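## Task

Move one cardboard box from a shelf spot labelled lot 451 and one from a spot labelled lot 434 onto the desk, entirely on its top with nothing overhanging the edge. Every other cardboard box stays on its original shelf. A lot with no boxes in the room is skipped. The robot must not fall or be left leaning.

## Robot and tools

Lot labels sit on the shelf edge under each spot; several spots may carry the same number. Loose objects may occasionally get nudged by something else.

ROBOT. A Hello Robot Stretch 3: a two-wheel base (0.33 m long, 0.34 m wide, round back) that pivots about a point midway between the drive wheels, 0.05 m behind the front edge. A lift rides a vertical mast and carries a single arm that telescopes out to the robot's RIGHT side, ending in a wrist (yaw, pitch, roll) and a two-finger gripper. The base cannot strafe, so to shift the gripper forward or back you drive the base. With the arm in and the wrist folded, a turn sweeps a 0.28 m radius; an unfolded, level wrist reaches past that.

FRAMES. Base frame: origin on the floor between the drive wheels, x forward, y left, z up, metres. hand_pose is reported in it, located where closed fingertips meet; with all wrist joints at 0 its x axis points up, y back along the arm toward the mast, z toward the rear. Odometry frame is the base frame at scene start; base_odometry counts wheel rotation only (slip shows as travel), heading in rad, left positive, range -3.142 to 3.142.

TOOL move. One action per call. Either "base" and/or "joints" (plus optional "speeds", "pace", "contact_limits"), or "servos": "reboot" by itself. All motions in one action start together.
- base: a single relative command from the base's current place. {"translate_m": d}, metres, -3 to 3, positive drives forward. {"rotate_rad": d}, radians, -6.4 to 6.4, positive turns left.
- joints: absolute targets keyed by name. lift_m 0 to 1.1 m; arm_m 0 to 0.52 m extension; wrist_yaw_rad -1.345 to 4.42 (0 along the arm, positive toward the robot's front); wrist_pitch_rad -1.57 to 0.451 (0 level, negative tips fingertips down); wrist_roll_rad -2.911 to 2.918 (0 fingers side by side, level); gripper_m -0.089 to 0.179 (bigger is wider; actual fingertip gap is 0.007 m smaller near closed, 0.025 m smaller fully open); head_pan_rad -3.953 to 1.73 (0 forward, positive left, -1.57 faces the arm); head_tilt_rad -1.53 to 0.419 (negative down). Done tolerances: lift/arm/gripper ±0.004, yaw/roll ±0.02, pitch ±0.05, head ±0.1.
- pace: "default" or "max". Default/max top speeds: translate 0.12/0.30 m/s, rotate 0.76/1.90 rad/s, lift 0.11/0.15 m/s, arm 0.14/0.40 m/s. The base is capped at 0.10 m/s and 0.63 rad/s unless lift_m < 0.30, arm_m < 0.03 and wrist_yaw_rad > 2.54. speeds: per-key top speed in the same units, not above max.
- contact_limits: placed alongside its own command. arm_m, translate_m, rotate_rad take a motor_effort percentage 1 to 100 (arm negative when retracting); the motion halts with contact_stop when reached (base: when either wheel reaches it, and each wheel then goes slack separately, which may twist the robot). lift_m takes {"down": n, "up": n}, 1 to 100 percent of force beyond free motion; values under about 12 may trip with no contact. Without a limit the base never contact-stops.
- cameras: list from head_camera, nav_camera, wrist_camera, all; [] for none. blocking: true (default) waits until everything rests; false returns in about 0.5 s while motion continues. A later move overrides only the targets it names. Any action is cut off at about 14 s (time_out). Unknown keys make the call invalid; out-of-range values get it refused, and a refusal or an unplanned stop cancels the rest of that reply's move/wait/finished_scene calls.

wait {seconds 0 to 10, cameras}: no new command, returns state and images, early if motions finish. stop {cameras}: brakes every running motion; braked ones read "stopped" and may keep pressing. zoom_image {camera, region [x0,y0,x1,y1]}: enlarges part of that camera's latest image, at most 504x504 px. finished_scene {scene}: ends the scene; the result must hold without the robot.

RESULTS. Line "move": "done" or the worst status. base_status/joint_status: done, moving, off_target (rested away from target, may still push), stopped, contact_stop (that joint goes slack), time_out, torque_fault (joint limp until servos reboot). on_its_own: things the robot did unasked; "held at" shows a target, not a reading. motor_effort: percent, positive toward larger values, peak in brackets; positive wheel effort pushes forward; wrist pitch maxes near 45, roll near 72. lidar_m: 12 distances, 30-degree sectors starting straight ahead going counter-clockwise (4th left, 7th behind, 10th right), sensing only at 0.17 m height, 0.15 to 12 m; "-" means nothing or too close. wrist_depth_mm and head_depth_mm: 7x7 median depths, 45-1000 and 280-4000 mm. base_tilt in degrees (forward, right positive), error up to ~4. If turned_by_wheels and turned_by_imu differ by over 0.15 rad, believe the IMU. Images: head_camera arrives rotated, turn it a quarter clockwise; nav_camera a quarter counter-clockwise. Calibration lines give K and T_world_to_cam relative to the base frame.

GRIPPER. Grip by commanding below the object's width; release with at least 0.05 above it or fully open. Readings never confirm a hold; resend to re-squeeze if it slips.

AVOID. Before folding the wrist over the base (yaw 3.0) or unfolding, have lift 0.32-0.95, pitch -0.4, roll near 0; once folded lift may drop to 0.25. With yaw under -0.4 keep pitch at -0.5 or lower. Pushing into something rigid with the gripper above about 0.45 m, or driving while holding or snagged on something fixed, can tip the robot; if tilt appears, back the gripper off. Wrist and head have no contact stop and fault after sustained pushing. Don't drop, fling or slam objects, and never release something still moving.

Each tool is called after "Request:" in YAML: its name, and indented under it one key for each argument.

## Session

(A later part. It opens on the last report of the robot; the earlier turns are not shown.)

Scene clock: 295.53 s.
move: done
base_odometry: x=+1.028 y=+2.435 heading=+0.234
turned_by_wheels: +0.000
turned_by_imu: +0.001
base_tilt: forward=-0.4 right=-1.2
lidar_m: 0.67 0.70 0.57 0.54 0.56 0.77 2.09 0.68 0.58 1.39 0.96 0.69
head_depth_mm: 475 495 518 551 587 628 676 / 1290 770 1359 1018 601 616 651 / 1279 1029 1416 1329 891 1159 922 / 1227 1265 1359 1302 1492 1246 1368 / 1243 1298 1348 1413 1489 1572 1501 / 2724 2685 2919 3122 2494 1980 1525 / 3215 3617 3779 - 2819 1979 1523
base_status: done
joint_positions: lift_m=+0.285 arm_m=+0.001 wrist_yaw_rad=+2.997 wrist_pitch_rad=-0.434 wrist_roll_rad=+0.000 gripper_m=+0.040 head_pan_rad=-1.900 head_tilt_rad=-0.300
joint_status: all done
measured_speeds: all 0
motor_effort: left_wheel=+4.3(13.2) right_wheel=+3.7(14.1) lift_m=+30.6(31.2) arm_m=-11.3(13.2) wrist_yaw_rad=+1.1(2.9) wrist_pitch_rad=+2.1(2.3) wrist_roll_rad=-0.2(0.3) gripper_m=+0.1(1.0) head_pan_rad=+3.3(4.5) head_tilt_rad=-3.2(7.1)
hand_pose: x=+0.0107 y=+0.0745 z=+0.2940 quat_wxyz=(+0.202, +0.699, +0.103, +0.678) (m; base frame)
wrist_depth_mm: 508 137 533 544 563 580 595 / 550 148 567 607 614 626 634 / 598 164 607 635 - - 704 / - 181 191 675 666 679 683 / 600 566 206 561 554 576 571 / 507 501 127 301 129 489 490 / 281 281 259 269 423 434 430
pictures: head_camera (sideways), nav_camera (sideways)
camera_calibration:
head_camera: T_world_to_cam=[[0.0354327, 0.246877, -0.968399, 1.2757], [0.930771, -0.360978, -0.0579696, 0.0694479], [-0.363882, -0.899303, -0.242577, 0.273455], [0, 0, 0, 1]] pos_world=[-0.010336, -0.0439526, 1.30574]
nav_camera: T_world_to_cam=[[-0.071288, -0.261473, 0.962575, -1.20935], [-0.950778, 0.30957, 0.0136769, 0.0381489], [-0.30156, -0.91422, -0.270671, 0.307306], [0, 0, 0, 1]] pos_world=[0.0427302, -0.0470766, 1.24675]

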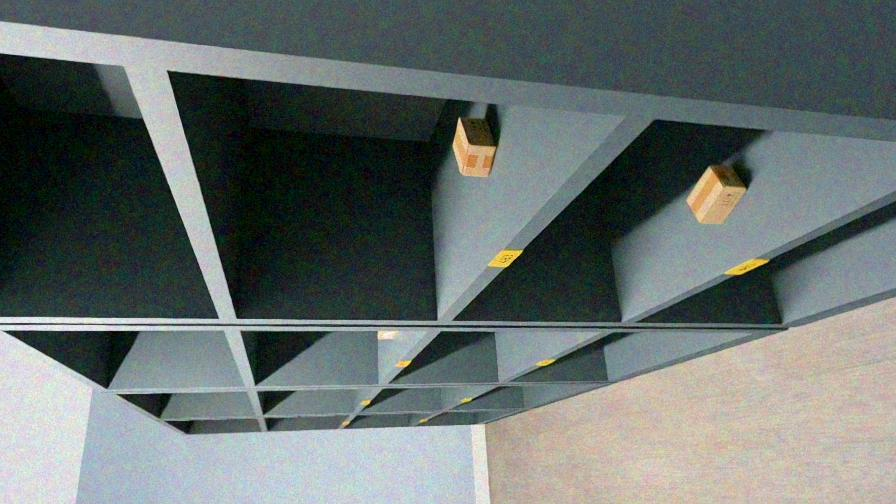

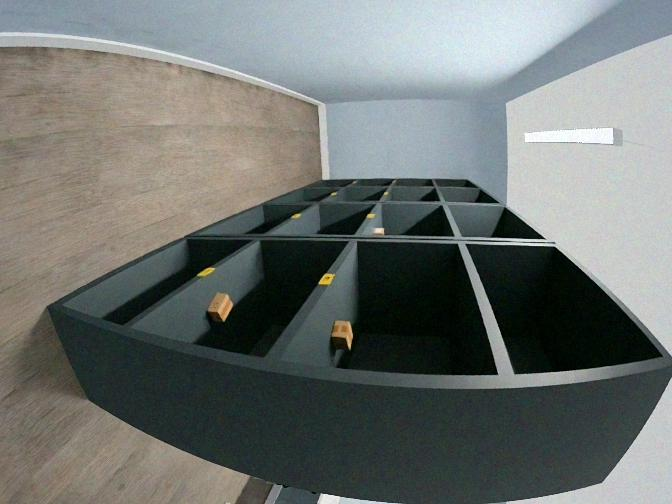

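Request:
move:
  base: {"translate_m": 0.22}
  pace: "max"
  cameras: []

Request:
move:
  base: {"rotate_rad": -1.597}
  joints: {"head_pan_rad": -1.0, "head_tilt_rad": -0.35}
  pace: "max"
  cameras: ["head_camera","nav_camera"]

Request:
move:
  base: {"translate_m": 0.8}
  pace: "max"
  cameras: ["nav_camera","head_camera"]

Scene clock: 317.97 s.
move: done
base_odometry: x=+1.242 y=+2.486 heading=+0.234
turned_by_wheels: +0.000
turned_by_imu: +0.000
base_tilt: forward=-0.3 right=-1.2
lidar_m: 0.45 0.47 0.57 0.55 0.57 0.77 2.09 0.73 1.42 1.80 0.65 0.47
head_depth_mm: 1364 1284 1466 1376 1417 1217 961 / 1322 1363 1480 1345 1612 1192 1380 / 1266 1337 1418 1474 1559 1628 1463 / 1724 2162 2259 1800 1730 1690 1533 / 2884 2185 2262 2340 2474 1993 1532 / 3215 3691 3805 - 2813 1992 1522 / 3216 3706 3798 - 2814 1975 1523
base_status: done
joint_positions: lift_m=+0.285 arm_m=+0.001 wrist_yaw_rad=+2.997 wrist_pitch_rad=-0.434 wrist_roll_rad=+0.000 gripper_m=+0.040 head_pan_rad=-1.900 head_tilt_rad=-0.300
joint_status: not commanded
measured_speeds: all 0
motor_effort: left_wheel=-0.8(14.2) right_wheel=+8.4(12.3) lift_m=+28.5(29.9) arm_m=-10.9(11.5) wrist_yaw_rad=+1.5(2.7) wrist_pitch_rad=+2.2(2.3) wrist_roll_rad=-0.1(0.3) gripper_m=+0.5(1.0) head_pan_rad=+3.6(3.6) head_tilt_rad=-1.7(3.0)
hand_pose: x=+0.0107 y=+0.0745 z=+0.2940 quat_wxyz=(+0.202, +0.699, +0.103, +0.678) (m; base frame)
wrist_depth_mm: 505 137 532 551 564 581 507 / 555 148 578 596 616 614 495 / 605 163 615 631 - 680 505 / - 180 192 680 671 657 512 / 595 574 206 563 555 573 521 / 509 505 127 302 129 490 482 / 280 281 259 269 423 435 430
pictures: none
No camera images: "cameras" was empty.

Scene clock: 320.10 s.
move: done
base_odometry: x=+1.242 y=+2.486 heading=-1.363
turned_by_wheels: -1.597
turned_by_imu: -1.567
base_tilt: forward=-0.3 right=-1.2
lidar_m: 1.84 0.65 0.47 0.45 0.47 0.57 0.55 0.57 0.77 2.03 0.73 1.41
head_depth_mm: 2826 2924 3022 3153 2684 1911 1490 / 2938 3071 3186 3343 2648 1906 1484 / 878 947 1028 3390 2489 1825 1480 / 734 781 839 907 982 1068 1170 / 632 668 702 751 801 862 928 / 1118 726 1285 954 1379 1067 1255 / 1214 1220 1401 1026 1516 1105 1375
base_status: done
joint_positions: lift_m=+0.285 arm_m=+0.001 wrist_yaw_rad=+2.997 wrist_pitch_rad=-0.434 wrist_roll_rad=+0.000 gripper_m=+0.040 head_pan_rad=-0.995 head_tilt_rad=-0.350
joint_status: all done
measured_speeds: all 0
motor_effort: left_wheel=+4.9(14.9) right_wheel=-7.2(15.6) lift_m=+28.4(29.6) arm_m=-12.1(13.3) wrist_yaw_rad=+1.6(3.0) wrist_pitch_rad=+2.1(2.3) wrist_roll_rad=+0.1(0.4) gripper_m=+0.0(0.8) head_pan_rad=-3.2(6.2) head_tilt_rad=-4.0(5.9)
hand_pose: x=+0.0107 y=+0.0745 z=+0.2940 quat_wxyz=(+0.202, +0.699, +0.103, +0.678) (m; base frame)
wrist_depth_mm: 421 138 447 457 476 486 502 / 463 148 480 504 517 526 543 / 503 163 519 535 - - - / 545 185 191 - - 635 656 / 571 555 205 568 560 571 574 / 509 505 127 298 129 491 486 / 280 279 258 270 422 434 429
pictures: head_camera (sideways), nav_camera (sideways)
camera_calibration:
head_camera: T_world_to_cam=[[-0.198276, 0.220624, -0.954993, 1.25959], [0.857436, 0.511086, -0.0599494, 0.0724196], [0.474858, -0.830732, -0.290507, 0.330805], [0, 0, 0, 1]] pos_world=[0.0305673, -0.0400993, 1.30335]
nav_camera: T_world_to_cam=[[0.187396, -0.257585, 0.94791, -1.19181], [-0.830607, -0.556709, 0.0129256, 0.0384417], [0.524381, -0.789762, -0.318277, 0.364252], [0, 0, 0, 1]] pos_world=[0.0642638, 0.00208057, 1.24517]

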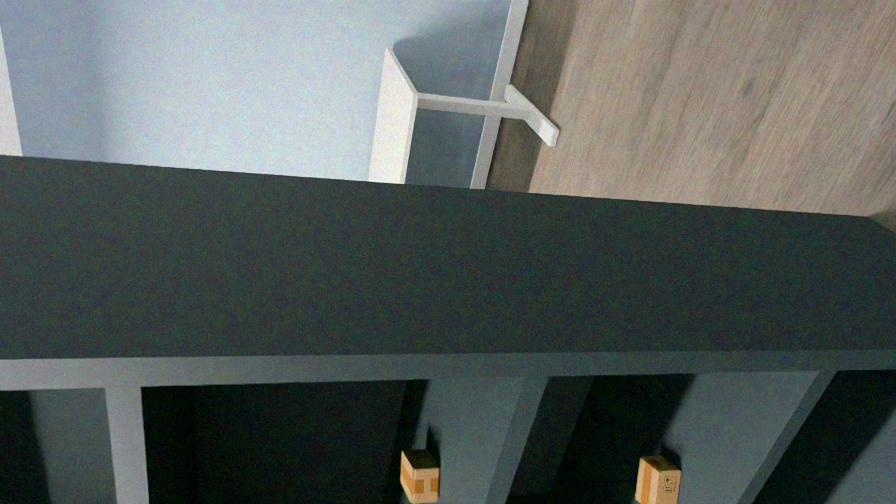

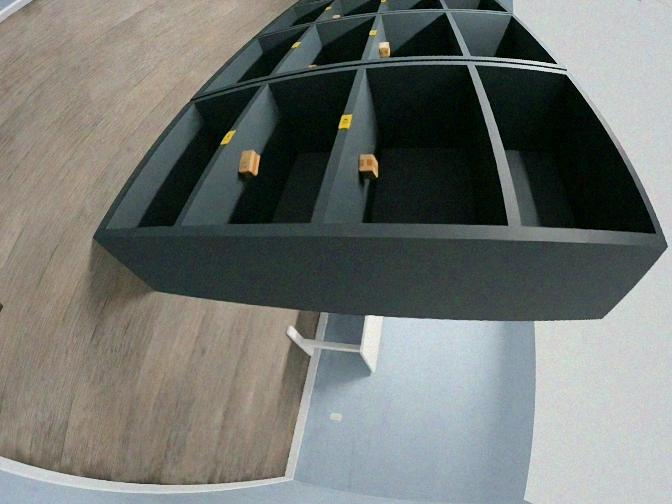

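Scene clock: 324.10 s.
move: done
base_odometry: x=+1.407 y=+1.703 heading=-1.363
turned_by_wheels: +0.000
turned_by_imu: +0.001
base_tilt: forward=-0.2 right=-1.2
lidar_m: 1.87 0.67 0.48 0.46 0.48 0.65 1.34 1.39 0.62 1.00 0.79 0.78
head_depth_mm: 477 861 911 939 662 1033 884 / 854 911 963 993 657 1087 883 / 903 961 1027 1043 687 1121 877 / 833 881 992 988 732 1114 871 / 723 772 835 872 881 997 896 / 644 681 719 765 807 878 930 / 647 691 739 800 1306 1019 1327
base_status: done
joint_positions: lift_m=+0.285 arm_m=+0.001 wrist_yaw_rad=+2.998 wrist_pitch_rad=-0.434 wrist_roll_rad=+0.000 gripper_m=+0.040 head_pan_rad=-1.000 head_tilt_rad=-0.350
joint_status: not commanded
measured_speeds: all 0
motor_effort: left_wheel=+1.3(13.0) right_wheel=+6.6(14.4) lift_m=+27.4(29.1) arm_m=-9.9(13.0) wrist_yaw_rad=+2.1(2.9) wrist_pitch_rad=+2.2(2.3) wrist_roll_rad=-0.3(0.3) gripper_m=+0.0(0.8) head_pan_rad=-4.1(4.1) head_tilt_rad=-2.7(4.3)
hand_pose: x=+0.0107 y=+0.0745 z=+0.2940 quat_wxyz=(+0.202, +0.699, +0.103, +0.678) (m; base frame)
wrist_depth_mm: 431 137 457 470 486 496 512 / 474 148 494 513 525 535 540 / 513 164 524 539 - - - / 551 180 189 - - 633 658 / 573 554 206 561 554 579 571 / 505 511 126 299 129 494 489 / 279 282 258 270 421 431 428
pictures: head_camera (sideways), nav_camera (sideways)
camera_calibration:
head_camera: T_world_to_cam=[[-0.19727, 0.221642, -0.954966, 1.25955], [0.859791, 0.507119, -0.0599103, 0.0723685], [0.471002, -0.83289, -0.290605, 0.330972], [0, 0, 0, 1]] pos_world=[0.0303612, -0.0402052, 1.30335]
nav_camera: T_world_to_cam=[[0.186245, -0.25852, 0.947882, -1.19177], [-0.833181, -0.552849, 0.0129272, 0.0384054], [0.520694, -0.792165, -0.318359, 0.364369], [0, 0, 0, 1]] pos_world=[0.0642362, 0.0017754, 1.24516]

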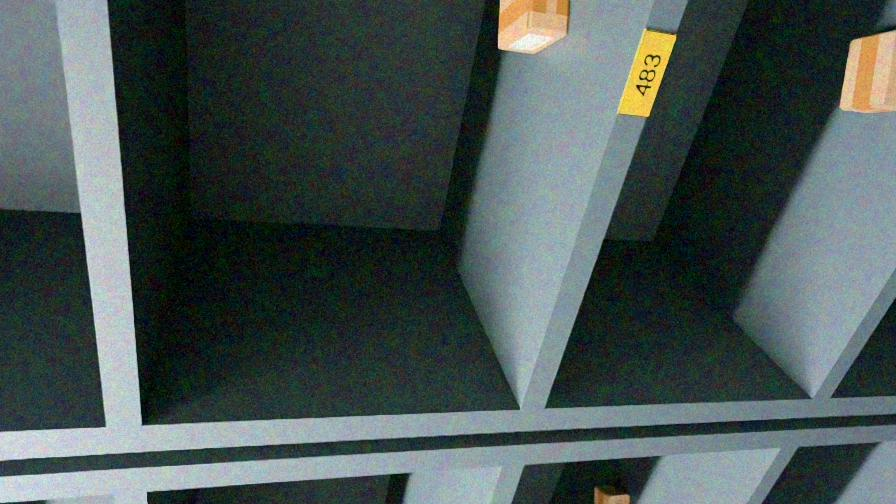

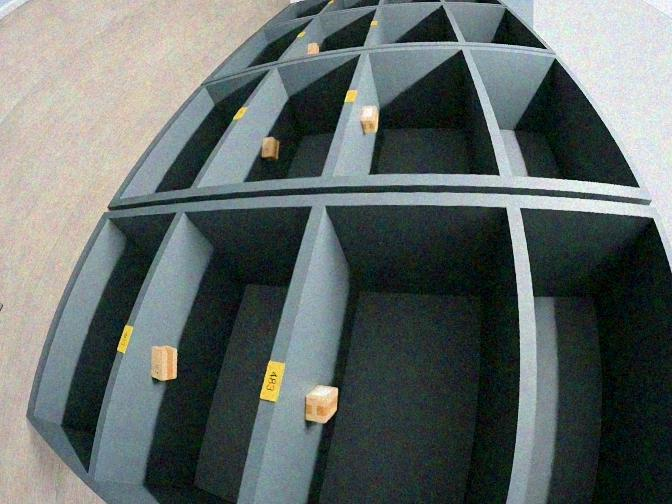

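Request:
move:
  base: {"translate_m": 0.45}
  joints: {"head_pan_rad": -1.0, "head_tilt_rad": -0.55}
  pace: "max"
  cameras: ["nav_camera","head_camera"]

Request:
zoom_image:
  camera: "nav_camera"
  region: [150, 40, 500, 390]

Scene clock: 332.23 s.
move: done
base_odometry: x=+1.500 y=+1.263 heading=-1.363
turned_by_wheels: +0.000
turned_by_imu: +0.000
base_tilt: forward=-0.5 right=-1.3
lidar_m: 1.90 0.67 0.49 0.47 0.48 0.65 1.75 0.91 1.03 0.55 0.56 1.17
head_depth_mm: 436 466 503 555 742 918 777 / 844 886 532 585 636 731 817 / 902 974 1002 680 1112 831 900 / 951 1031 1026 755 1148 930 1187 / 1016 1104 1004 1348 1141 994 1181 / 1088 1188 866 1405 1134 1386 1223 / 1096 1178 971 1325 1168 1413 1245
base_status: done
joint_positions: lift_m=+0.285 arm_m=+0.001 wrist_yaw_rad=+2.998 wrist_pitch_rad=-0.434 wrist_roll_rad=+0.000 gripper_m=+0.040 head_pan_rad=-1.000 head_tilt_rad=-0.554
joint_status: all done
measured_speeds: all 0
motor_effort: left_wheel=+5.8(13.7) right_wheel=+1.1(13.9) lift_m=+25.8(27.1) arm_m=-7.4(9.1) wrist_yaw_rad=+0.6(3.3) wrist_pitch_rad=+2.1(2.3) wrist_roll_rad=-0.3(0.4) gripper_m=+0.4(1.0) head_pan_rad=-3.3(4.7) head_tilt_rad=+3.9(6.5)
hand_pose: x=+0.0107 y=+0.0745 z=+0.2940 quat_wxyz=(+0.202, +0.699, +0.103, +0.678) (m; base frame)
wrist_depth_mm: 435 137 460 476 492 505 518 / 476 148 499 522 533 538 - / 526 164 194 - - - - / - 180 189 - - 657 651 / 577 550 206 558 556 567 566 / 510 504 127 299 129 490 487 / 280 280 259 269 419 430 427
pictures: head_camera (sideways), nav_camera (sideways)
camera_calibration:
head_camera: T_world_to_cam=[[-0.29821, 0.379047, -0.87601, 1.15712], [0.852954, 0.517754, -0.0663307, 0.0807942], [0.428415, -0.766977, -0.47771, 0.574721], [0, 0, 0, 1]] pos_world=[0.0299306, -0.0396353, 1.29355]
nav_camera: T_world_to_cam=[[0.286089, -0.414229, 0.864041, -1.08304], [-0.832079, -0.554573, 0.00963963, 0.0427094], [0.475181, -0.721709, -0.503328, 0.605381], [0, 0, 0, 1]] pos_world=[0.0577174, 0.0119694, 1.24008]

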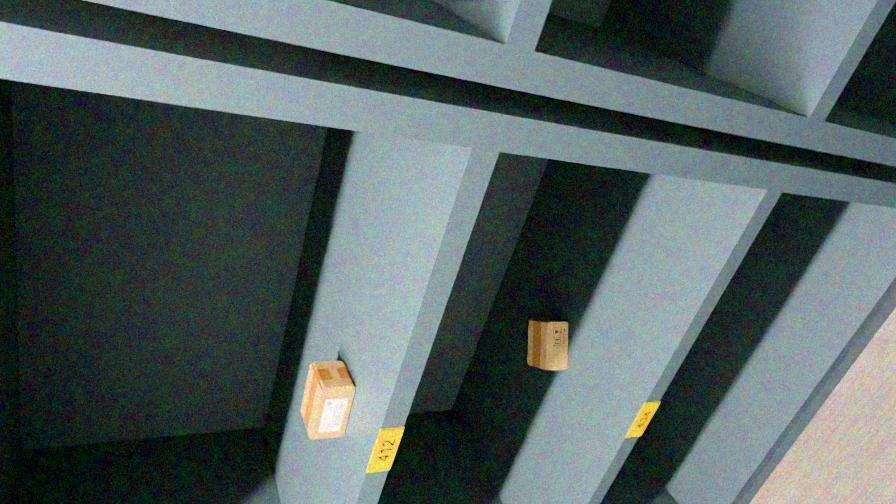

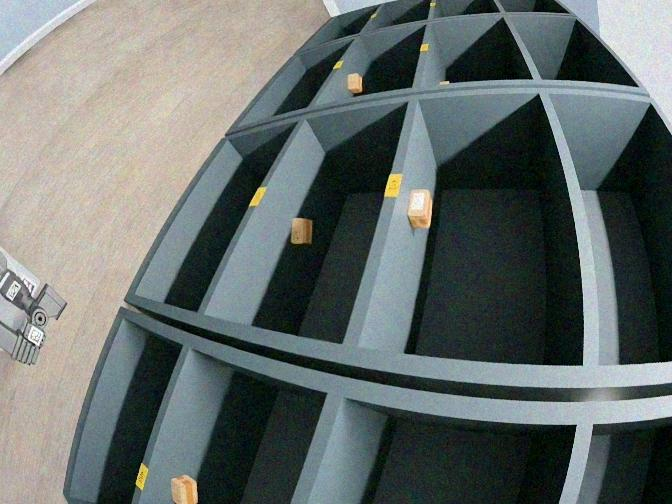

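Scaled by 1.440 from the camera's 672x504 image, which has a finer 792x594 frame.

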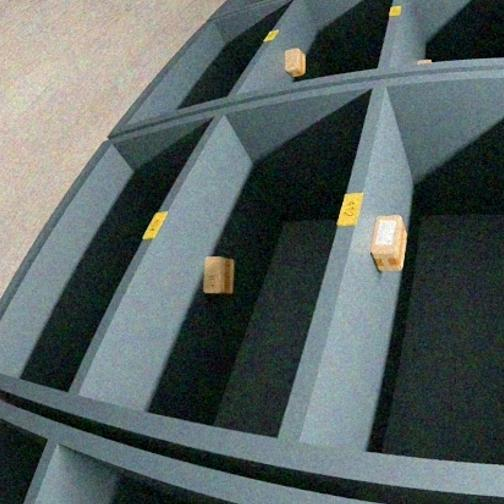

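Request:
zoom_image:
  camera: "head_camera"
  region: [610, 390, 680, 450]

Request:
zoom_image:
  camera: "nav_camera"
  region: [320, 20, 460, 100]

Request:
zoom_image:
  camera: "nav_camera"
  region: [120, 440, 180, 500]

Scaled by 7.200 from the camera's 896x504 image, which has a finer 1280x720 frame.

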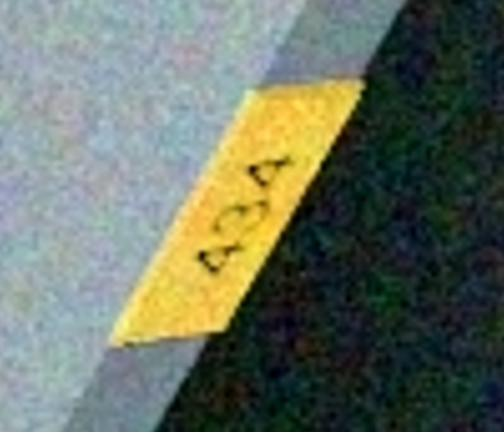

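Scaled by 3.600 from the camera's 672x504 image, which has a finer 792x594 frame.

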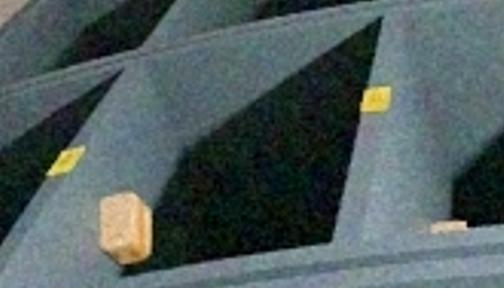

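Scaled by 8.400 from the camera's 672x504 image, which has a finer 792x594 frame.

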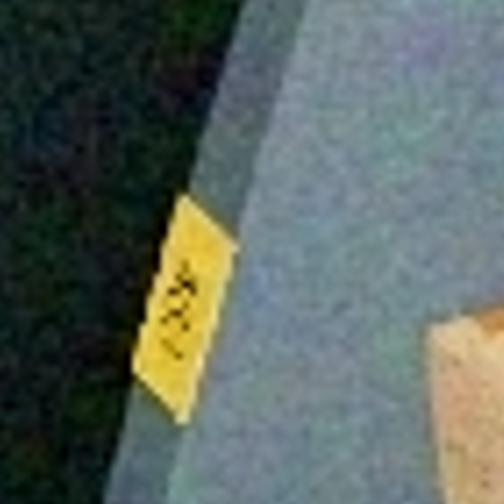

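Request:
move:
  base: {"translate_m": 0.64}
  joints: {"head_pan_rad": -1.57, "head_tilt_rad": -0.6}
  pace: "max"
  cameras: []

Request:
move:
  joints: {"lift_m": 0.54, "wrist_pitch_rad": -0.4}
  pace: "max"
  cameras: ["head_camera"]

Request:
move:
  joints: {"wrist_yaw_rad": 0, "gripper_m": 0.179}
  pace: "max"
  cameras: ["wrist_camera"]

Scene clock: 356.23 s.
move: done
base_odometry: x=+1.633 y=+0.637 heading=-1.363
turned_by_wheels: +0.000
turned_by_imu: +0.001
base_tilt: forward=-0.2 right=-1.2
lidar_m: 1.92 0.68 0.49 0.47 0.49 0.66 1.79 1.41 0.69 0.98 0.67 1.38
head_depth_mm: 806 884 926 633 1054 886 1085 / 800 883 907 627 1098 880 1165 / 800 878 901 623 1099 873 1158 / 797 878 886 617 1086 870 1154 / 796 878 870 639 1081 868 1152 / 797 876 859 636 1072 859 1146 / 795 876 843 628 1063 854 1141
base_status: done
joint_positions: lift_m=+0.285 arm_m=+0.001 wrist_yaw_rad=+2.998 wrist_pitch_rad=-0.434 wrist_roll_rad=+0.000 gripper_m=+0.040 head_pan_rad=-1.570 head_tilt_rad=-0.600
joint_status: all done
measured_speeds: all 0
motor_effort: left_wheel=+4.5(14.6) right_wheel=-0.1(13.3) lift_m=+24.6(25.9) arm_m=-4.0(6.0) wrist_yaw_rad=+1.9(3.0) wrist_pitch_rad=+2.1(2.3) wrist_roll_rad=-0.2(0.4) gripper_m=+0.4(1.1) head_pan_rad=+3.7(4.3) head_tilt_rad=-5.2(7.0)
hand_pose: x=+0.0107 y=+0.0745 z=+0.2940 quat_wxyz=(+0.202, +0.699, +0.103, +0.678) (m; base frame)
wrist_depth_mm: 444 138 466 478 499 511 524 / 482 148 505 521 535 540 - / 526 164 192 - - - - / - 180 189 - 654 652 656 / 573 574 206 561 556 575 565 / 509 508 127 299 129 491 490 / 281 282 257 269 422 428 431
pictures: none
No camera images: "cameras" was empty.

Scene clock: 358.73 s.
move: done
base_odometry: x=+1.633 y=+0.637 heading=-1.363
turned_by_wheels: +0.000
turned_by_imu: +0.000
base_tilt: forward=-0.2 right=-1.2
lidar_m: 1.92 0.68 0.49 0.47 0.49 0.66 1.79 1.41 0.69 0.98 0.67 1.38
head_depth_mm: 805 884 924 635 1055 888 1087 / 800 882 913 628 1108 880 1171 / 800 881 899 624 1099 873 1170 / 799 881 883 618 1083 871 1156 / 799 875 873 640 1079 864 1152 / 799 879 860 633 1071 862 1149 / 796 874 848 628 1065 851 1142
base_status: not commanded
joint_positions: lift_m=+0.540 arm_m=+0.001 wrist_yaw_rad=+2.998 wrist_pitch_rad=-0.419 wrist_roll_rad=+0.000 gripper_m=+0.040 head_pan_rad=-1.570 head_tilt_rad=-0.600
joint_status: all done
measured_speeds: all 0
motor_effort: left_wheel=+4.8(5.1) right_wheel=-0.6(1.3) lift_m=+28.2(33.6) arm_m=-2.5(4.4) wrist_yaw_rad=+1.3(2.9) wrist_pitch_rad=+3.1(4.7) wrist_roll_rad=+0.2(0.3) gripper_m=+0.1(0.9) head_pan_rad=+3.4(4.1) head_tilt_rad=-5.3(6.0)
hand_pose: x=+0.0109 y=+0.0764 z=+0.5525 quat_wxyz=(+0.197, +0.700, +0.097, +0.680) (m; base frame)
wrist_depth_mm: 439 137 461 486 488 508 520 / 479 148 500 519 534 542 - / 529 161 195 - - - - / - 178 188 - - - - / - - 200 - 152 - - / - - 127 761 126 777 806 / 720 736 263 704 679 699 695
pictures: head_camera (sideways)
camera_calibration:
head_camera: T_world_to_cam=[[-0.0467445, 0.520086, -0.852834, 1.12534], [0.997499, -0.0210087, -0.0674855, 0.0813531], [-0.0530152, -0.853856, -0.517803, 0.629753], [0, 0, 0, 1]] pos_world=[0.00484051, -0.0458484, 1.29131]

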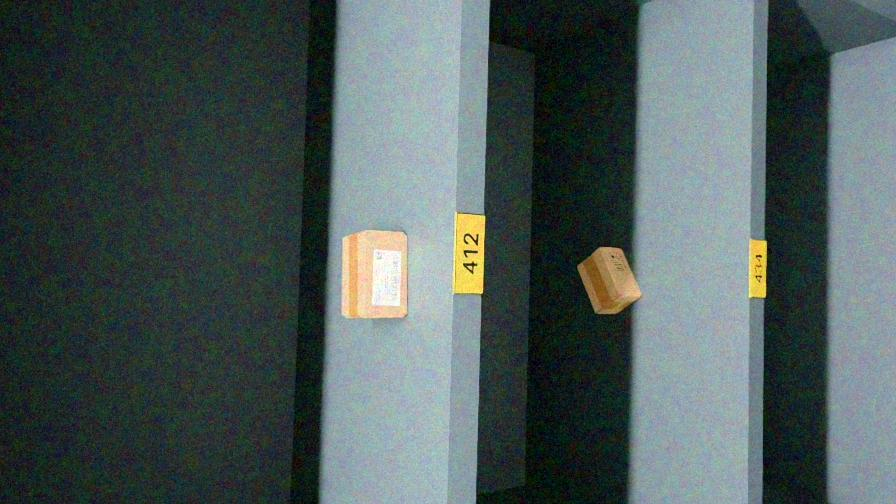

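Scene clock: 360.67 s.
move: done
base_odometry: x=+1.633 y=+0.637 heading=-1.363
turned_by_wheels: +0.000
turned_by_imu: +0.000
base_tilt: forward=-0.3 right=-1.2
lidar_m: 1.92 0.68 0.49 0.47 0.49 0.67 1.79 1.41 0.69 0.98 0.67 1.38
head_depth_mm: 803 882 923 635 1055 885 1089 / 807 882 911 629 1099 879 1170 / 801 882 898 623 1100 874 1164 / 797 877 884 618 1089 869 1156 / 798 875 871 641 1077 866 1148 / 799 874 859 634 1070 860 1144 / 794 873 847 627 1062 855 1138
base_status: not commanded
joint_positions: lift_m=+0.540 arm_m=+0.001 wrist_yaw_rad=+0.003 wrist_pitch_rad=-0.419 wrist_roll_rad=+0.000 gripper_m=+0.179 head_pan_rad=-1.570 head_tilt_rad=-0.600
joint_status: all done
measured_speeds: all 0
motor_effort: left_wheel=+4.4(5.2) right_wheel=-0.1(1.5) lift_m=+23.4(27.3) arm_m=-1.7(3.1) wrist_yaw_rad=-2.4(7.0) wrist_pitch_rad=+3.0(3.2) wrist_roll_rad=+0.0(0.3) gripper_m=+0.7(84.0) head_pan_rad=+3.4(4.0) head_tilt_rad=-4.8(5.6)
hand_pose: x=-0.0208 y=-0.3698 z=+0.5525 quat_wxyz=(+0.692, +0.148, -0.691, -0.146) (m; base frame)
wrist_depth_mm: 491 - - 458 - 516 536 / 434 423 424 416 410 405 399 / 331 329 324 322 319 317 314 / 492 - - - - 856 - / 491 146 - - - - - / - 126 - - - - - / - - - - - - 105
pictures: wrist_camera
camera_calibration:
wrist_camera: T_world_to_cam=[[-0.998878, -0.0399203, -0.0254804, -0.0148686], [-0.00250073, 0.581735, -0.813374, 0.696996], [0.047293, -0.812398, -0.581182, 0.187767], [0, 0, 0, 1]] pos_world=[-0.021989, -0.253519, 0.675667]

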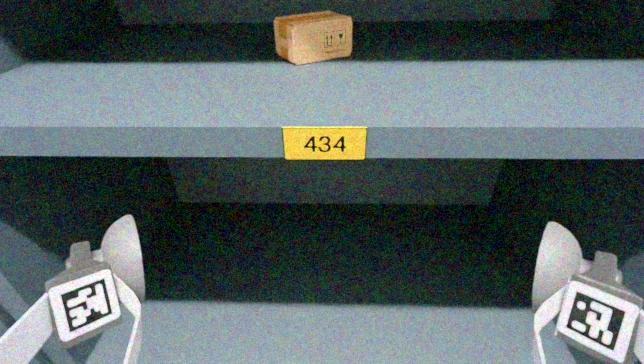

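Request:
move:
  base: {"translate_m": -0.08}
  joints: {"lift_m": 0.62, "wrist_yaw_rad": 0.523, "wrist_pitch_rad": -0.22}
  pace: "max"
  cameras: []

Request:
move:
  joints: {"arm_m": 0.427}
  speeds: {"arm_m": 0.25}
  cameras: ["wrist_camera"]

Scene clock: 387.90 s.
move: done
base_odometry: x=+1.616 y=+0.715 heading=-1.363
turned_by_wheels: +0.000
turned_by_imu: +0.000
base_tilt: forward=-0.3 right=-1.1
lidar_m: 1.92 0.68 0.49 0.47 0.49 0.66 1.78 1.39 0.64 0.98 0.72 0.76
head_depth_mm: 804 868 859 634 914 852 951 / 801 882 915 628 1103 879 1142 / 802 880 896 651 1096 875 1163 / 800 879 883 649 1086 872 1137 / 799 877 871 640 1078 863 1154 / 798 877 858 634 1072 860 1147 / 797 877 846 627 1064 855 1138
base_status: done
joint_positions: lift_m=+0.620 arm_m=+0.001 wrist_yaw_rad=+0.520 wrist_pitch_rad=-0.240 wrist_roll_rad=+0.000 gripper_m=+0.179 head_pan_rad=-1.570 head_tilt_rad=-0.600
joint_status: all done
measured_speeds: all 0
motor_effort: left_wheel=-4.9(10.8) right_wheel=-4.3(12.7) lift_m=+22.9(33.8) arm_m=+0.9(1.4) wrist_yaw_rad=+1.8(5.5) wrist_pitch_rad=+3.3(5.1) wrist_roll_rad=+0.2(0.3) gripper_m=+0.5(1.0) head_pan_rad=+3.1(4.0) head_tilt_rad=-4.6(5.5)
hand_pose: x=+0.0994 y=-0.3566 z=+0.6743 quat_wxyz=(+0.701, +0.263, -0.656, +0.098) (m; base frame)
wrist_depth_mm: - 472 - - - - - / - 503 - - - - - / - 522 - - - - - / - - 530 524 503 492 512 / - 620 494 447 424 427 418 / 123 140 - 993 369 342 341 / 118 870 779 - - - 105
pictures: none
No camera images: "cameras" was empty.

Scene clock: 391.67 s.
move: done
base_odometry: x=+1.616 y=+0.715 heading=-1.363
turned_by_wheels: +0.000
turned_by_imu: +0.000
base_tilt: forward=-0.3 right=-1.1
lidar_m: 1.91 0.68 0.49 0.47 0.49 0.66 1.79 1.39 0.64 0.98 0.72 0.76
head_depth_mm: 806 870 859 634 913 852 951 / 801 878 913 626 1103 878 460 / 800 879 895 652 699 824 1131 / 801 879 882 646 715 870 1157 / 798 879 871 640 974 863 1149 / 795 876 857 633 1035 860 1140 / 796 878 845 628 1063 860 1137
base_status: not commanded
joint_positions: lift_m=+0.620 arm_m=+0.427 wrist_yaw_rad=+0.520 wrist_pitch_rad=-0.240 wrist_roll_rad=+0.000 gripper_m=+0.179 head_pan_rad=-1.570 head_tilt_rad=-0.600
joint_status: all done
measured_speeds: all 0
motor_effort: left_wheel=-5.3(6.1) right_wheel=-3.8(4.7) lift_m=+29.4(29.4) arm_m=+12.8(15.0) wrist_yaw_rad=+1.3(3.5) wrist_pitch_rad=+3.3(3.4) wrist_roll_rad=+0.2(0.4) gripper_m=+0.8(1.2) head_pan_rad=+3.5(3.9) head_tilt_rad=-4.2(5.7)
hand_pose: x=+0.0994 y=-0.7830 z=+0.6743 quat_wxyz=(+0.701, +0.263, -0.656, +0.098) (m; base frame)
wrist_depth_mm: 373 435 - - - - - / 381 459 - - - - - / 394 469 - - - - - / 403 485 507 - - - - / 407 427 427 421 - - - / 119 318 344 340 340 339 - / 272 278 287 287 285 275 105
pictures: wrist_camera
camera_calibration:
wrist_camera: T_world_to_cam=[[-0.846602, -0.531903, -0.018576, -0.313208], [-0.213307, 0.371073, -0.903773, 0.953701], [0.487612, -0.761173, -0.42761, -0.189898], [0, 0, 0, 1]] pos_world=[0.0308657, -0.665034, 0.774908]

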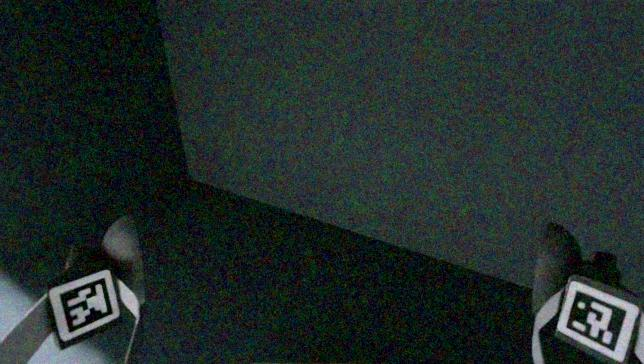

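Request:
move:
  joints: {"lift_m": 0.58}
  cameras: ["wrist_camera","head_camera"]

Scene clock: 404.17 s.
move: done
base_odometry: x=+1.616 y=+0.715 heading=-1.363
turned_by_wheels: +0.000
turned_by_imu: +0.000
base_tilt: forward=-0.3 right=-1.1
lidar_m: 1.92 0.68 0.49 0.47 0.49 0.66 1.78 1.40 0.64 0.98 0.72 0.76
head_depth_mm: 804 872 859 634 917 853 952 / 802 883 909 628 1100 880 1077 / 800 881 900 652 1022 619 1090 / 800 880 889 648 792 843 1158 / 799 877 870 642 977 866 1146 / 796 879 860 634 1066 859 1145 / 798 876 847 626 1061 854 1144
base_status: not commanded
joint_positions: lift_m=+0.580 arm_m=+0.427 wrist_yaw_rad=+0.520 wrist_pitch_rad=-0.240 wrist_roll_rad=+0.000 gripper_m=+0.179 head_pan_rad=-1.570 head_tilt_rad=-0.600
joint_status: all done
measured_speeds: all 0
motor_effort: left_wheel=-6.0(6.0) right_wheel=-4.7(4.8) lift_m=+24.4(31.9) arm_m=+6.4(9.0) wrist_yaw_rad=+2.7(3.0) wrist_pitch_rad=+3.2(3.4) wrist_roll_rad=-0.1(0.3) gripper_m=+0.8(1.1) head_pan_rad=+3.3(3.9) head_tilt_rad=-4.4(5.2)
hand_pose: x=+0.0994 y=-0.7830 z=+0.6343 quat_wxyz=(+0.701, +0.263, -0.656, +0.098) (m; base frame)
wrist_depth_mm: 372 437 - - - - - / 379 452 - - - - - / 390 469 - - - - - / 401 444 462 411 - - - / 359 340 352 355 348 317 - / 123 264 285 285 283 281 - / 227 232 226 178 231 229 105
pictures: head_camera (sideways), wrist_camera
camera_calibration:
head_camera: T_world_to_cam=[[-0.0467445, 0.520086, -0.852834, 1.12534], [0.997499, -0.0210087, -0.0674855, 0.0813531], [-0.0530152, -0.853856, -0.517803, 0.629753], [0, 0, 0, 1]] pos_world=[0.00484051, -0.0458484, 1.29131]
wrist_camera: T_world_to_cam=[[-0.846602, -0.531903, -0.018576, -0.313951], [-0.213307, 0.371073, -0.903773, 0.91755], [0.487612, -0.761173, -0.42761, -0.207002], [0, 0, 0, 1]] pos_world=[0.0308657, -0.665034, 0.734908]

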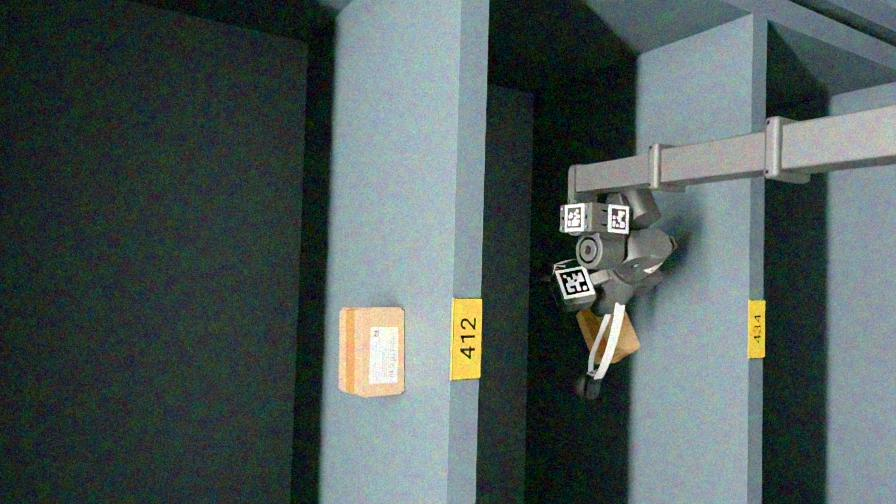

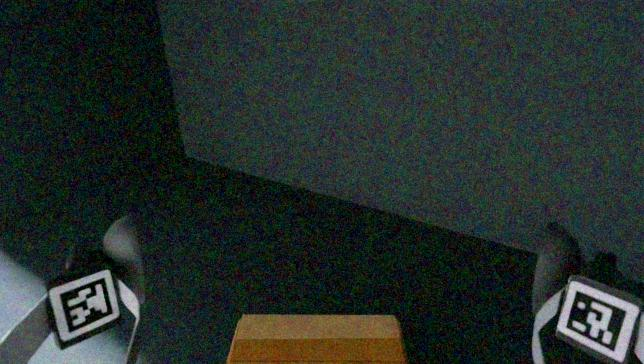

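Request:
move:
  joints: {"arm_m": 0.408}
  cameras: []

Request:
move:
  joints: {"lift_m": 0.512}
  contact_limits: {"lift_m": {"down": 16}}
  cameras: ["wrist_camera"]

Request:
move:
  joints: {"gripper_m": 0.055}
  cameras: ["wrist_camera"]

Request:
move:
  joints: {"lift_m": 0.6}
  cameras: ["wrist_camera"]

Scene clock: 420.03 s.
move: done
base_odometry: x=+1.616 y=+0.715 heading=-1.363
turned_by_wheels: +0.000
turned_by_imu: +0.000
base_tilt: forward=-0.3 right=-1.1
lidar_m: 1.92 0.68 0.49 0.47 0.49 0.66 1.78 1.40 0.64 0.98 0.72 0.76
head_depth_mm: 805 873 860 634 910 857 957 / 800 880 912 628 1102 882 1074 / 802 882 896 653 1090 631 1088 / 802 880 883 647 957 824 1155 / 798 875 872 641 1080 861 1152 / 796 874 858 634 1069 861 1146 / 793 874 848 628 1066 855 1139
base_status: not commanded
joint_positions: lift_m=+0.580 arm_m=+0.408 wrist_yaw_rad=+0.520 wrist_pitch_rad=-0.240 wrist_roll_rad=+0.000 gripper_m=+0.179 head_pan_rad=-1.570 head_tilt_rad=-0.600
joint_status: all done
measured_speeds: all 0
motor_effort: left_wheel=-5.5(5.9) right_wheel=-3.4(4.5) lift_m=+28.2(31.2) arm_m=-12.6(14.6) wrist_yaw_rad=+1.9(3.4) wrist_pitch_rad=+3.3(3.4) wrist_roll_rad=-0.1(0.3) gripper_m=+0.6(1.0) head_pan_rad=+3.4(3.6) head_tilt_rad=-4.4(5.1)
hand_pose: x=+0.0994 y=-0.7640 z=+0.6343 quat_wxyz=(+0.701, +0.263, -0.656, +0.098) (m; base frame)
wrist_depth_mm: 373 440 - - - - - / 382 459 - - - - - / 392 470 - - - - - / 406 449 462 430 - - - / 358 339 351 350 351 333 - / 123 265 287 283 282 280 - / 226 232 240 178 190 230 105
pictures: none
No camera images: "cameras" was empty.

Scene clock: 421.50 s.
move: done
base_odometry: x=+1.616 y=+0.715 heading=-1.363
turned_by_wheels: +0.000
turned_by_imu: +0.000
base_tilt: forward=-0.3 right=-1.2
lidar_m: 1.92 0.68 0.49 0.47 0.49 0.67 1.79 1.39 0.64 0.99 0.72 0.76
head_depth_mm: 804 874 860 633 913 856 949 / 800 884 910 626 1101 878 1141 / 801 882 895 651 1095 715 583 / 799 883 884 646 1091 785 1159 / 798 879 870 641 1077 843 1146 / 799 877 859 632 1075 858 1143 / 797 875 846 626 1064 852 1143
base_status: not commanded
joint_positions: lift_m=+0.512 arm_m=+0.408 wrist_yaw_rad=+0.520 wrist_pitch_rad=-0.240 wrist_roll_rad=+0.000 gripper_m=+0.179 head_pan_rad=-1.570 head_tilt_rad=-0.600
joint_status: all done
measured_speeds: all 0
motor_effort: left_wheel=-5.4(6.1) right_wheel=-4.1(4.7) lift_m=+23.2(26.8) arm_m=-11.3(13.2) wrist_yaw_rad=+2.1(2.9) wrist_pitch_rad=+3.3(3.4) wrist_roll_rad=-0.1(0.3) gripper_m=+0.7(1.0) head_pan_rad=+2.9(3.9) head_tilt_rad=-4.4(5.1)
contact_limits: lift_m down 16 (down: maximum 72; up: maximum 65)
hand_pose: x=+0.0994 y=-0.7640 z=+0.5663 quat_wxyz=(+0.701, +0.263, -0.656, +0.098) (m; base frame)
wrist_depth_mm: 373 445 - - - - - / 383 459 - - - - - / 386 441 412 403 - - - / 312 308 305 304 302 284 281 / 236 223 213 143 150 230 239 / 122 174 131 131 128 186 185 / 148 153 148 140 140 155 105
pictures: wrist_camera
camera_calibration:
wrist_camera: T_world_to_cam=[[-0.846602, -0.531903, -0.018576, -0.305108], [-0.213307, 0.371073, -0.903773, 0.849043], [0.487612, -0.761173, -0.42761, -0.221618], [0, 0, 0, 1]] pos_world=[0.0308657, -0.646034, 0.666908]

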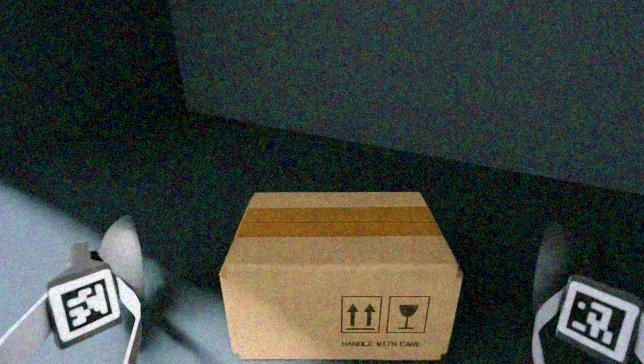

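Scene clock: 423.27 s.
move: done
base_odometry: x=+1.616 y=+0.715 heading=-1.363
turned_by_wheels: +0.000
turned_by_imu: +0.000
base_tilt: forward=-0.3 right=-1.2
lidar_m: 1.92 0.68 0.49 0.47 0.49 0.66 1.79 1.39 0.64 0.98 0.72 0.76
head_depth_mm: 804 870 860 633 913 853 953 / 803 882 910 628 1101 878 1143 / 801 880 894 653 1098 713 584 / 800 877 883 650 1086 785 1143 / 798 879 870 642 1077 845 1155 / 796 876 854 635 1066 856 1151 / 797 873 848 628 1065 853 1144
base_status: not commanded
joint_positions: lift_m=+0.512 arm_m=+0.408 wrist_yaw_rad=+0.520 wrist_pitch_rad=-0.240 wrist_roll_rad=+0.000 gripper_m=+0.056 head_pan_rad=-1.570 head_tilt_rad=-0.600
joint_status: all done
measured_speeds: all 0
motor_effort: left_wheel=-5.7(6.0) right_wheel=-3.6(4.8) lift_m=+23.3(23.8) arm_m=-8.7(11.3) wrist_yaw_rad=+1.7(3.3) wrist_pitch_rad=+3.2(3.4) wrist_roll_rad=+0.0(0.3) gripper_m=-14.9(86.8) head_pan_rad=+2.3(3.6) head_tilt_rad=-4.6(5.2)
contact_limits: lift_m down 16 (down: maximum 72; up: maximum 65)
hand_pose: x=+0.0994 y=-0.7641 z=+0.5665 quat_wxyz=(+0.701, +0.262, -0.656, +0.099) (m; base frame)
wrist_depth_mm: 373 440 - - - - - / 383 464 - - - - - / 386 442 415 403 - - - / 309 307 308 305 302 284 282 / 234 234 144 143 149 231 229 / 190 190 134 137 133 179 186 / 164 124 148 148 147 147 161
pictures: wrist_camera
camera_calibration:
wrist_camera: T_world_to_cam=[[-0.846576, -0.531946, -0.0185213, -0.305171], [-0.212984, 0.370437, -0.90411, 0.848936], [0.487798, -0.761453, -0.426899, -0.222235], [0, 0, 0, 1]] pos_world=[0.0308652, -0.646033, 0.667007]

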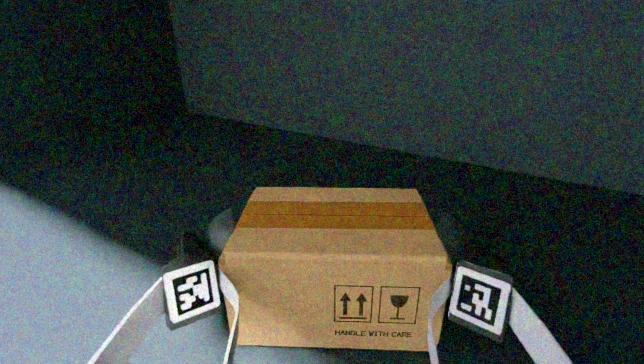

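Scene clock: 424.90 s.
move: done
base_odometry: x=+1.616 y=+0.715 heading=-1.363
turned_by_wheels: +0.000
turned_by_imu: +0.000
base_tilt: forward=-0.3 right=-1.3
lidar_m: 1.91 0.68 0.49 0.47 0.49 0.66 1.78 1.40 0.64 0.98 0.72 0.76
head_depth_mm: 801 869 861 634 915 853 953 / 800 885 910 627 1106 880 1070 / 801 880 899 651 1027 686 1110 / 801 877 886 647 764 842 1161 / 799 875 869 641 922 866 1154 / 798 877 858 634 1072 859 1146 / 799 873 844 626 1066 855 1143
base_status: not commanded
joint_positions: lift_m=+0.600 arm_m=+0.408 wrist_yaw_rad=+0.520 wrist_pitch_rad=-0.244 wrist_roll_rad=+0.000 gripper_m=+0.056 head_pan_rad=-1.570 head_tilt_rad=-0.600
joint_status: all done
measured_speeds: all 0
motor_effort: left_wheel=-5.1(6.1) right_wheel=-3.8(4.8) lift_m=+31.1(35.3) arm_m=-5.6(8.9) wrist_yaw_rad=+1.7(3.1) wrist_pitch_rad=+3.9(4.0) wrist_roll_rad=-0.1(0.3) gripper_m=-14.5(15.1) head_pan_rad=+3.1(3.6) head_tilt_rad=-4.4(5.1)
hand_pose: x=+0.0992 y=-0.7638 z=+0.6535 quat_wxyz=(+0.701, +0.264, -0.656, +0.097) (m; base frame)
wrist_depth_mm: 371 444 - - - - - / 385 460 - - - - - / 394 468 - - - - - / 406 468 501 173 - - - / 385 388 149 137 145 - - / 314 302 136 136 133 285 294 / 272 246 148 147 146 244 259
pictures: wrist_camera
camera_calibration:
wrist_camera: T_world_to_cam=[[-0.84663, -0.531854, -0.018669, -0.303346], [-0.214871, 0.373714, -0.902313, 0.92893], [0.486875, -0.759914, -0.430677, -0.181135], [0, 0, 0, 1]] pos_world=[0.0309676, -0.646137, 0.754511]

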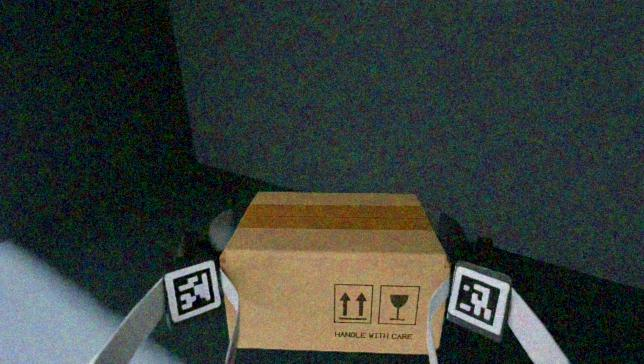

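Request:
move:
  joints: {"arm_m":0.0}
  cameras: ["wrist_camera"]

Scene clock: 474.70 s.
move: done
base_odometry: x=+1.616 y=+0.715 heading=-1.363
turned_by_wheels: +0.000
turned_by_imu: +0.000
base_tilt: forward=-0.3 right=-1.1
lidar_m: 1.92 0.68 0.50 0.47 0.49 0.66 1.78 1.39 0.64 0.98 0.72 0.76
head_depth_mm: 805 871 860 635 917 857 950 / 804 884 910 627 1108 880 1139 / 800 879 903 651 1098 876 1162 / 803 880 886 647 1087 868 1152 / 798 881 871 640 1078 864 1096 / 798 875 859 634 1071 858 593 / 798 875 848 626 1061 854 1135
base_status: not commanded
joint_positions: lift_m=+0.600 arm_m=+0.001 wrist_yaw_rad=+0.520 wrist_pitch_rad=-0.244 wrist_roll_rad=+0.000 gripper_m=+0.056 head_pan_rad=-1.570 head_tilt_rad=-0.600
joint_status: all done
measured_speeds: all 0
motor_effort: left_wheel=-5.4(6.1) right_wheel=-3.7(5.1) lift_m=+24.9(32.2) arm_m=-13.0(15.2) wrist_yaw_rad=+2.0(3.6) wrist_pitch_rad=+3.9(4.1) wrist_roll_rad=-0.2(0.4) gripper_m=-14.2(15.0) head_pan_rad=+2.6(3.5) head_tilt_rad=-4.0(5.0)
hand_pose: x=+0.0992 y=-0.3563 z=+0.6535 quat_wxyz=(+0.701, +0.264, -0.656, +0.097) (m; base frame)
wrist_depth_mm: - 469 - - - - - / - 501 - - - - - / - 520 - - - - - / - - 511 481 504 496 499 / - - 145 137 148 380 381 / - 123 136 136 133 307 308 / 903 820 147 145 145 119 285
pictures: wrist_camera
camera_calibration:
wrist_camera: T_world_to_cam=[[-0.846631, -0.531853, -0.0186698, -0.0866152], [-0.21487, 0.373714, -0.902313, 0.776641], [0.486875, -0.759914, -0.430677, 0.12853], [0, 0, 0, 1]] pos_world=[0.0309676, -0.238637, 0.754511]

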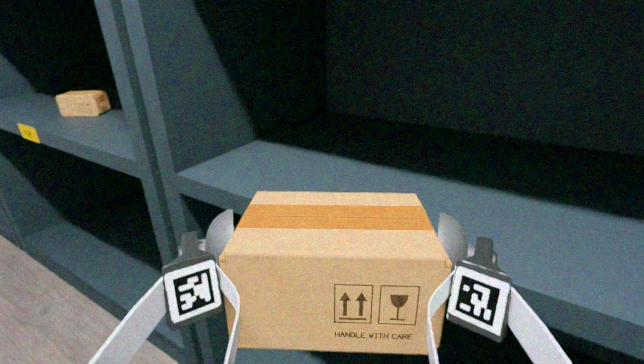

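Request:
move:
  base: {"translate_m":-0.9}
  joints: {"wrist_yaw_rad":1.4,"lift_m":0.8}
  pace: "max"
  cameras: []

Request:
move:
  base: {"translate_m":-0.89}
  pace: "max"
  cameras: []

Request:
move:
  base: {"rotate_rad":1.62}
  pace: "max"
  cameras: ["nav_camera","wrist_camera"]

Scene clock: 506.30 s.
move: done
base_odometry: x=+1.430 y=+1.596 heading=-1.363
turned_by_wheels: +0.000
turned_by_imu: -0.001
base_tilt: forward=-0.1 right=-1.0
lidar_m: 1.88 0.67 0.48 0.46 0.48 0.65 1.45 1.50 0.67 0.99 0.70 0.76
head_depth_mm: 813 897 921 669 1017 886 1001 / 814 888 908 661 1104 907 1198 / 810 889 899 654 1092 900 1165 / 810 891 885 646 1090 891 1154 / 808 886 868 640 1076 888 1145 / 806 886 856 633 1071 882 1147 / 806 884 847 627 1060 879 1140
base_status: done
joint_positions: lift_m=+0.800 arm_m=+0.001 wrist_yaw_rad=+1.398 wrist_pitch_rad=-0.244 wrist_roll_rad=+0.000 gripper_m=+0.056 head_pan_rad=-1.570 head_tilt_rad=-0.600
joint_status: all done
measured_speeds: all 0
motor_effort: left_wheel=-3.8(11.3) right_wheel=-7.3(14.3) lift_m=+24.3(33.5) arm_m=+3.2(12.9) wrist_yaw_rad=+1.4(9.9) wrist_pitch_rad=+4.0(4.2) wrist_roll_rad=-0.2(0.4) gripper_m=-13.8(14.8) head_pan_rad=+2.1(3.4) head_tilt_rad=-3.1(4.6)
hand_pose: x=+0.2178 y=-0.1875 z=+0.8533 quat_wxyz=(+0.593, +0.517, -0.481, +0.385) (m; base frame)
wrist_depth_mm: - - - - - - 389 / - - - - - - 395 / - - - - - - - / - - - - - - - / - - 145 137 147 - - / - 124 136 137 133 122 - / - - 148 147 146 122 -
pictures: none
No camera images: "cameras" was empty.

Scene clock: 516.17 s.
move: done
base_odometry: x=+1.246 y=+2.466 heading=-1.362
turned_by_wheels: +0.000
turned_by_imu: -0.001
base_tilt: forward=-0.3 right=-1.2
lidar_m: 1.85 0.65 0.47 0.45 0.47 0.59 0.57 0.59 0.80 2.12 0.72 1.41
head_depth_mm: 1553 1540 1503 1484 1450 1409 1246 / 2282 2199 2159 2088 1792 1488 1274 / 2715 2991 3243 2472 1858 1478 1235 / 2716 2998 3238 2441 1835 1476 1228 / 2733 3000 3207 2456 1832 1461 1224 / 2710 3002 3217 2419 1806 1449 1218 / 2731 2885 3184 2371 1794 1382 1211
base_status: done
joint_positions: lift_m=+0.800 arm_m=+0.001 wrist_yaw_rad=+1.398 wrist_pitch_rad=-0.244 wrist_roll_rad=+0.000 gripper_m=+0.056 head_pan_rad=-1.570 head_tilt_rad=-0.600
joint_status: not commanded
measured_speeds: all 0
motor_effort: left_wheel=-0.7(11.9) right_wheel=-9.4(14.4) lift_m=+25.1(25.9) arm_m=+12.2(13.4) wrist_yaw_rad=+1.6(3.6) wrist_pitch_rad=+4.1(4.2) wrist_roll_rad=+0.0(0.3) gripper_m=-14.0(14.7) head_pan_rad=+2.1(2.9) head_tilt_rad=-2.8(4.2)
hand_pose: x=+0.2178 y=-0.1875 z=+0.8533 quat_wxyz=(+0.593, +0.517, -0.481, +0.385) (m; base frame)
wrist_depth_mm: - - - - - - 418 / - - - - - - - / - - - - - - - / - - - - - - - / - - 145 138 148 522 - / - 123 136 136 133 122 - / - - 148 146 146 122 -
pictures: none
No camera images: "cameras" was empty.

Scene clock: 519.70 s.
move: done
base_odometry: x=+1.246 y=+2.466 heading=+0.257
turned_by_wheels: +1.620
turned_by_imu: +1.595
base_tilt: forward=-0.3 right=-1.2
lidar_m: 0.45 0.47 0.58 0.57 0.59 0.82 2.43 0.72 1.44 1.63 0.63 0.47
head_depth_mm: 1884 1980 2165 1575 1649 1467 1272 / 2739 2922 2668 2390 1860 1489 1270 / 3449 3753 3698 2468 1842 1479 1232 / 3456 3774 3759 2464 1853 1470 1223 / 3190 3452 3200 2425 1828 1463 1228 / 1744 1797 1879 1954 1757 1454 1216 / 1203 1235 1262 1298 1339 1341 1206
base_status: done
joint_positions: lift_m=+0.800 arm_m=+0.001 wrist_yaw_rad=+1.398 wrist_pitch_rad=-0.244 wrist_roll_rad=+0.000 gripper_m=+0.056 head_pan_rad=-1.570 head_tilt_rad=-0.600
joint_status: not commanded
measured_speeds: all 0
motor_effort: left_wheel=-8.7(12.9) right_wheel=+8.7(12.7) lift_m=+26.3(26.4) arm_m=+3.1(13.0) wrist_yaw_rad=+0.3(2.8) wrist_pitch_rad=+4.0(4.2) wrist_roll_rad=+0.1(0.4) gripper_m=-14.2(14.9) head_pan_rad=+2.1(2.9) head_tilt_rad=-3.1(3.8)
hand_pose: x=+0.2178 y=-0.1875 z=+0.8533 quat_wxyz=(+0.593, +0.517, -0.481, +0.385) (m; base frame)
wrist_depth_mm: 312 319 327 335 344 352 361 / 331 338 346 357 365 376 387 / 352 361 368 379 391 402 416 / 371 385 391 401 412 431 448 / 400 411 150 137 148 464 483 / 431 424 136 137 134 500 525 / 454 477 148 146 144 119 -
pictures: nav_camera (sideways), wrist_camera
camera_calibration:
nav_camera: T_world_to_cam=[[0.0175176, -0.54265, 0.839777, -1.04974], [-0.999788, -0.0185747, 0.00885269, 0.0448003], [0.0107947, -0.839754, -0.54286, 0.659666], [0, 0, 0, 1]] pos_world=[0.0560587, -0.0148498, 1.23925]
wrist_camera: T_world_to_cam=[[-0.131949, -0.99108, -0.0187062, -0.134453], [-0.425271, 0.0736452, -0.902065, 0.908765], [0.895396, -0.111071, -0.431195, 0.31833], [0, 0, 0, 1]] pos_world=[0.0836984, -0.164823, 0.954512]

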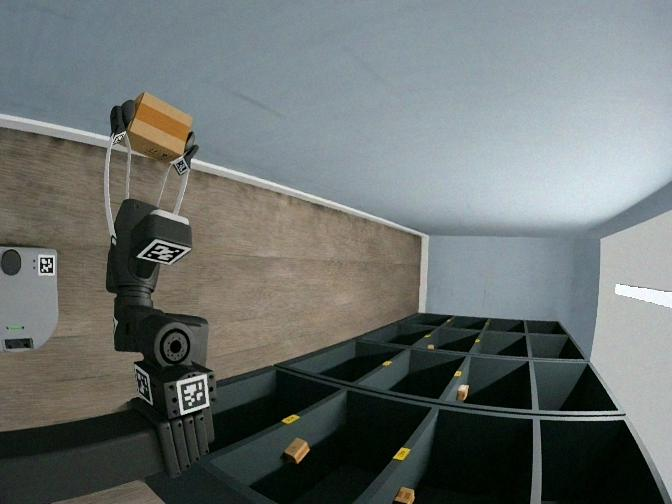

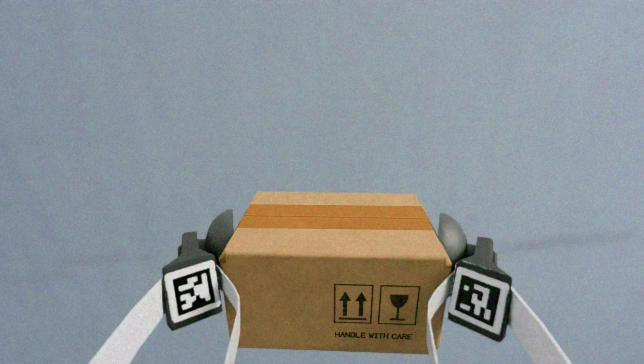

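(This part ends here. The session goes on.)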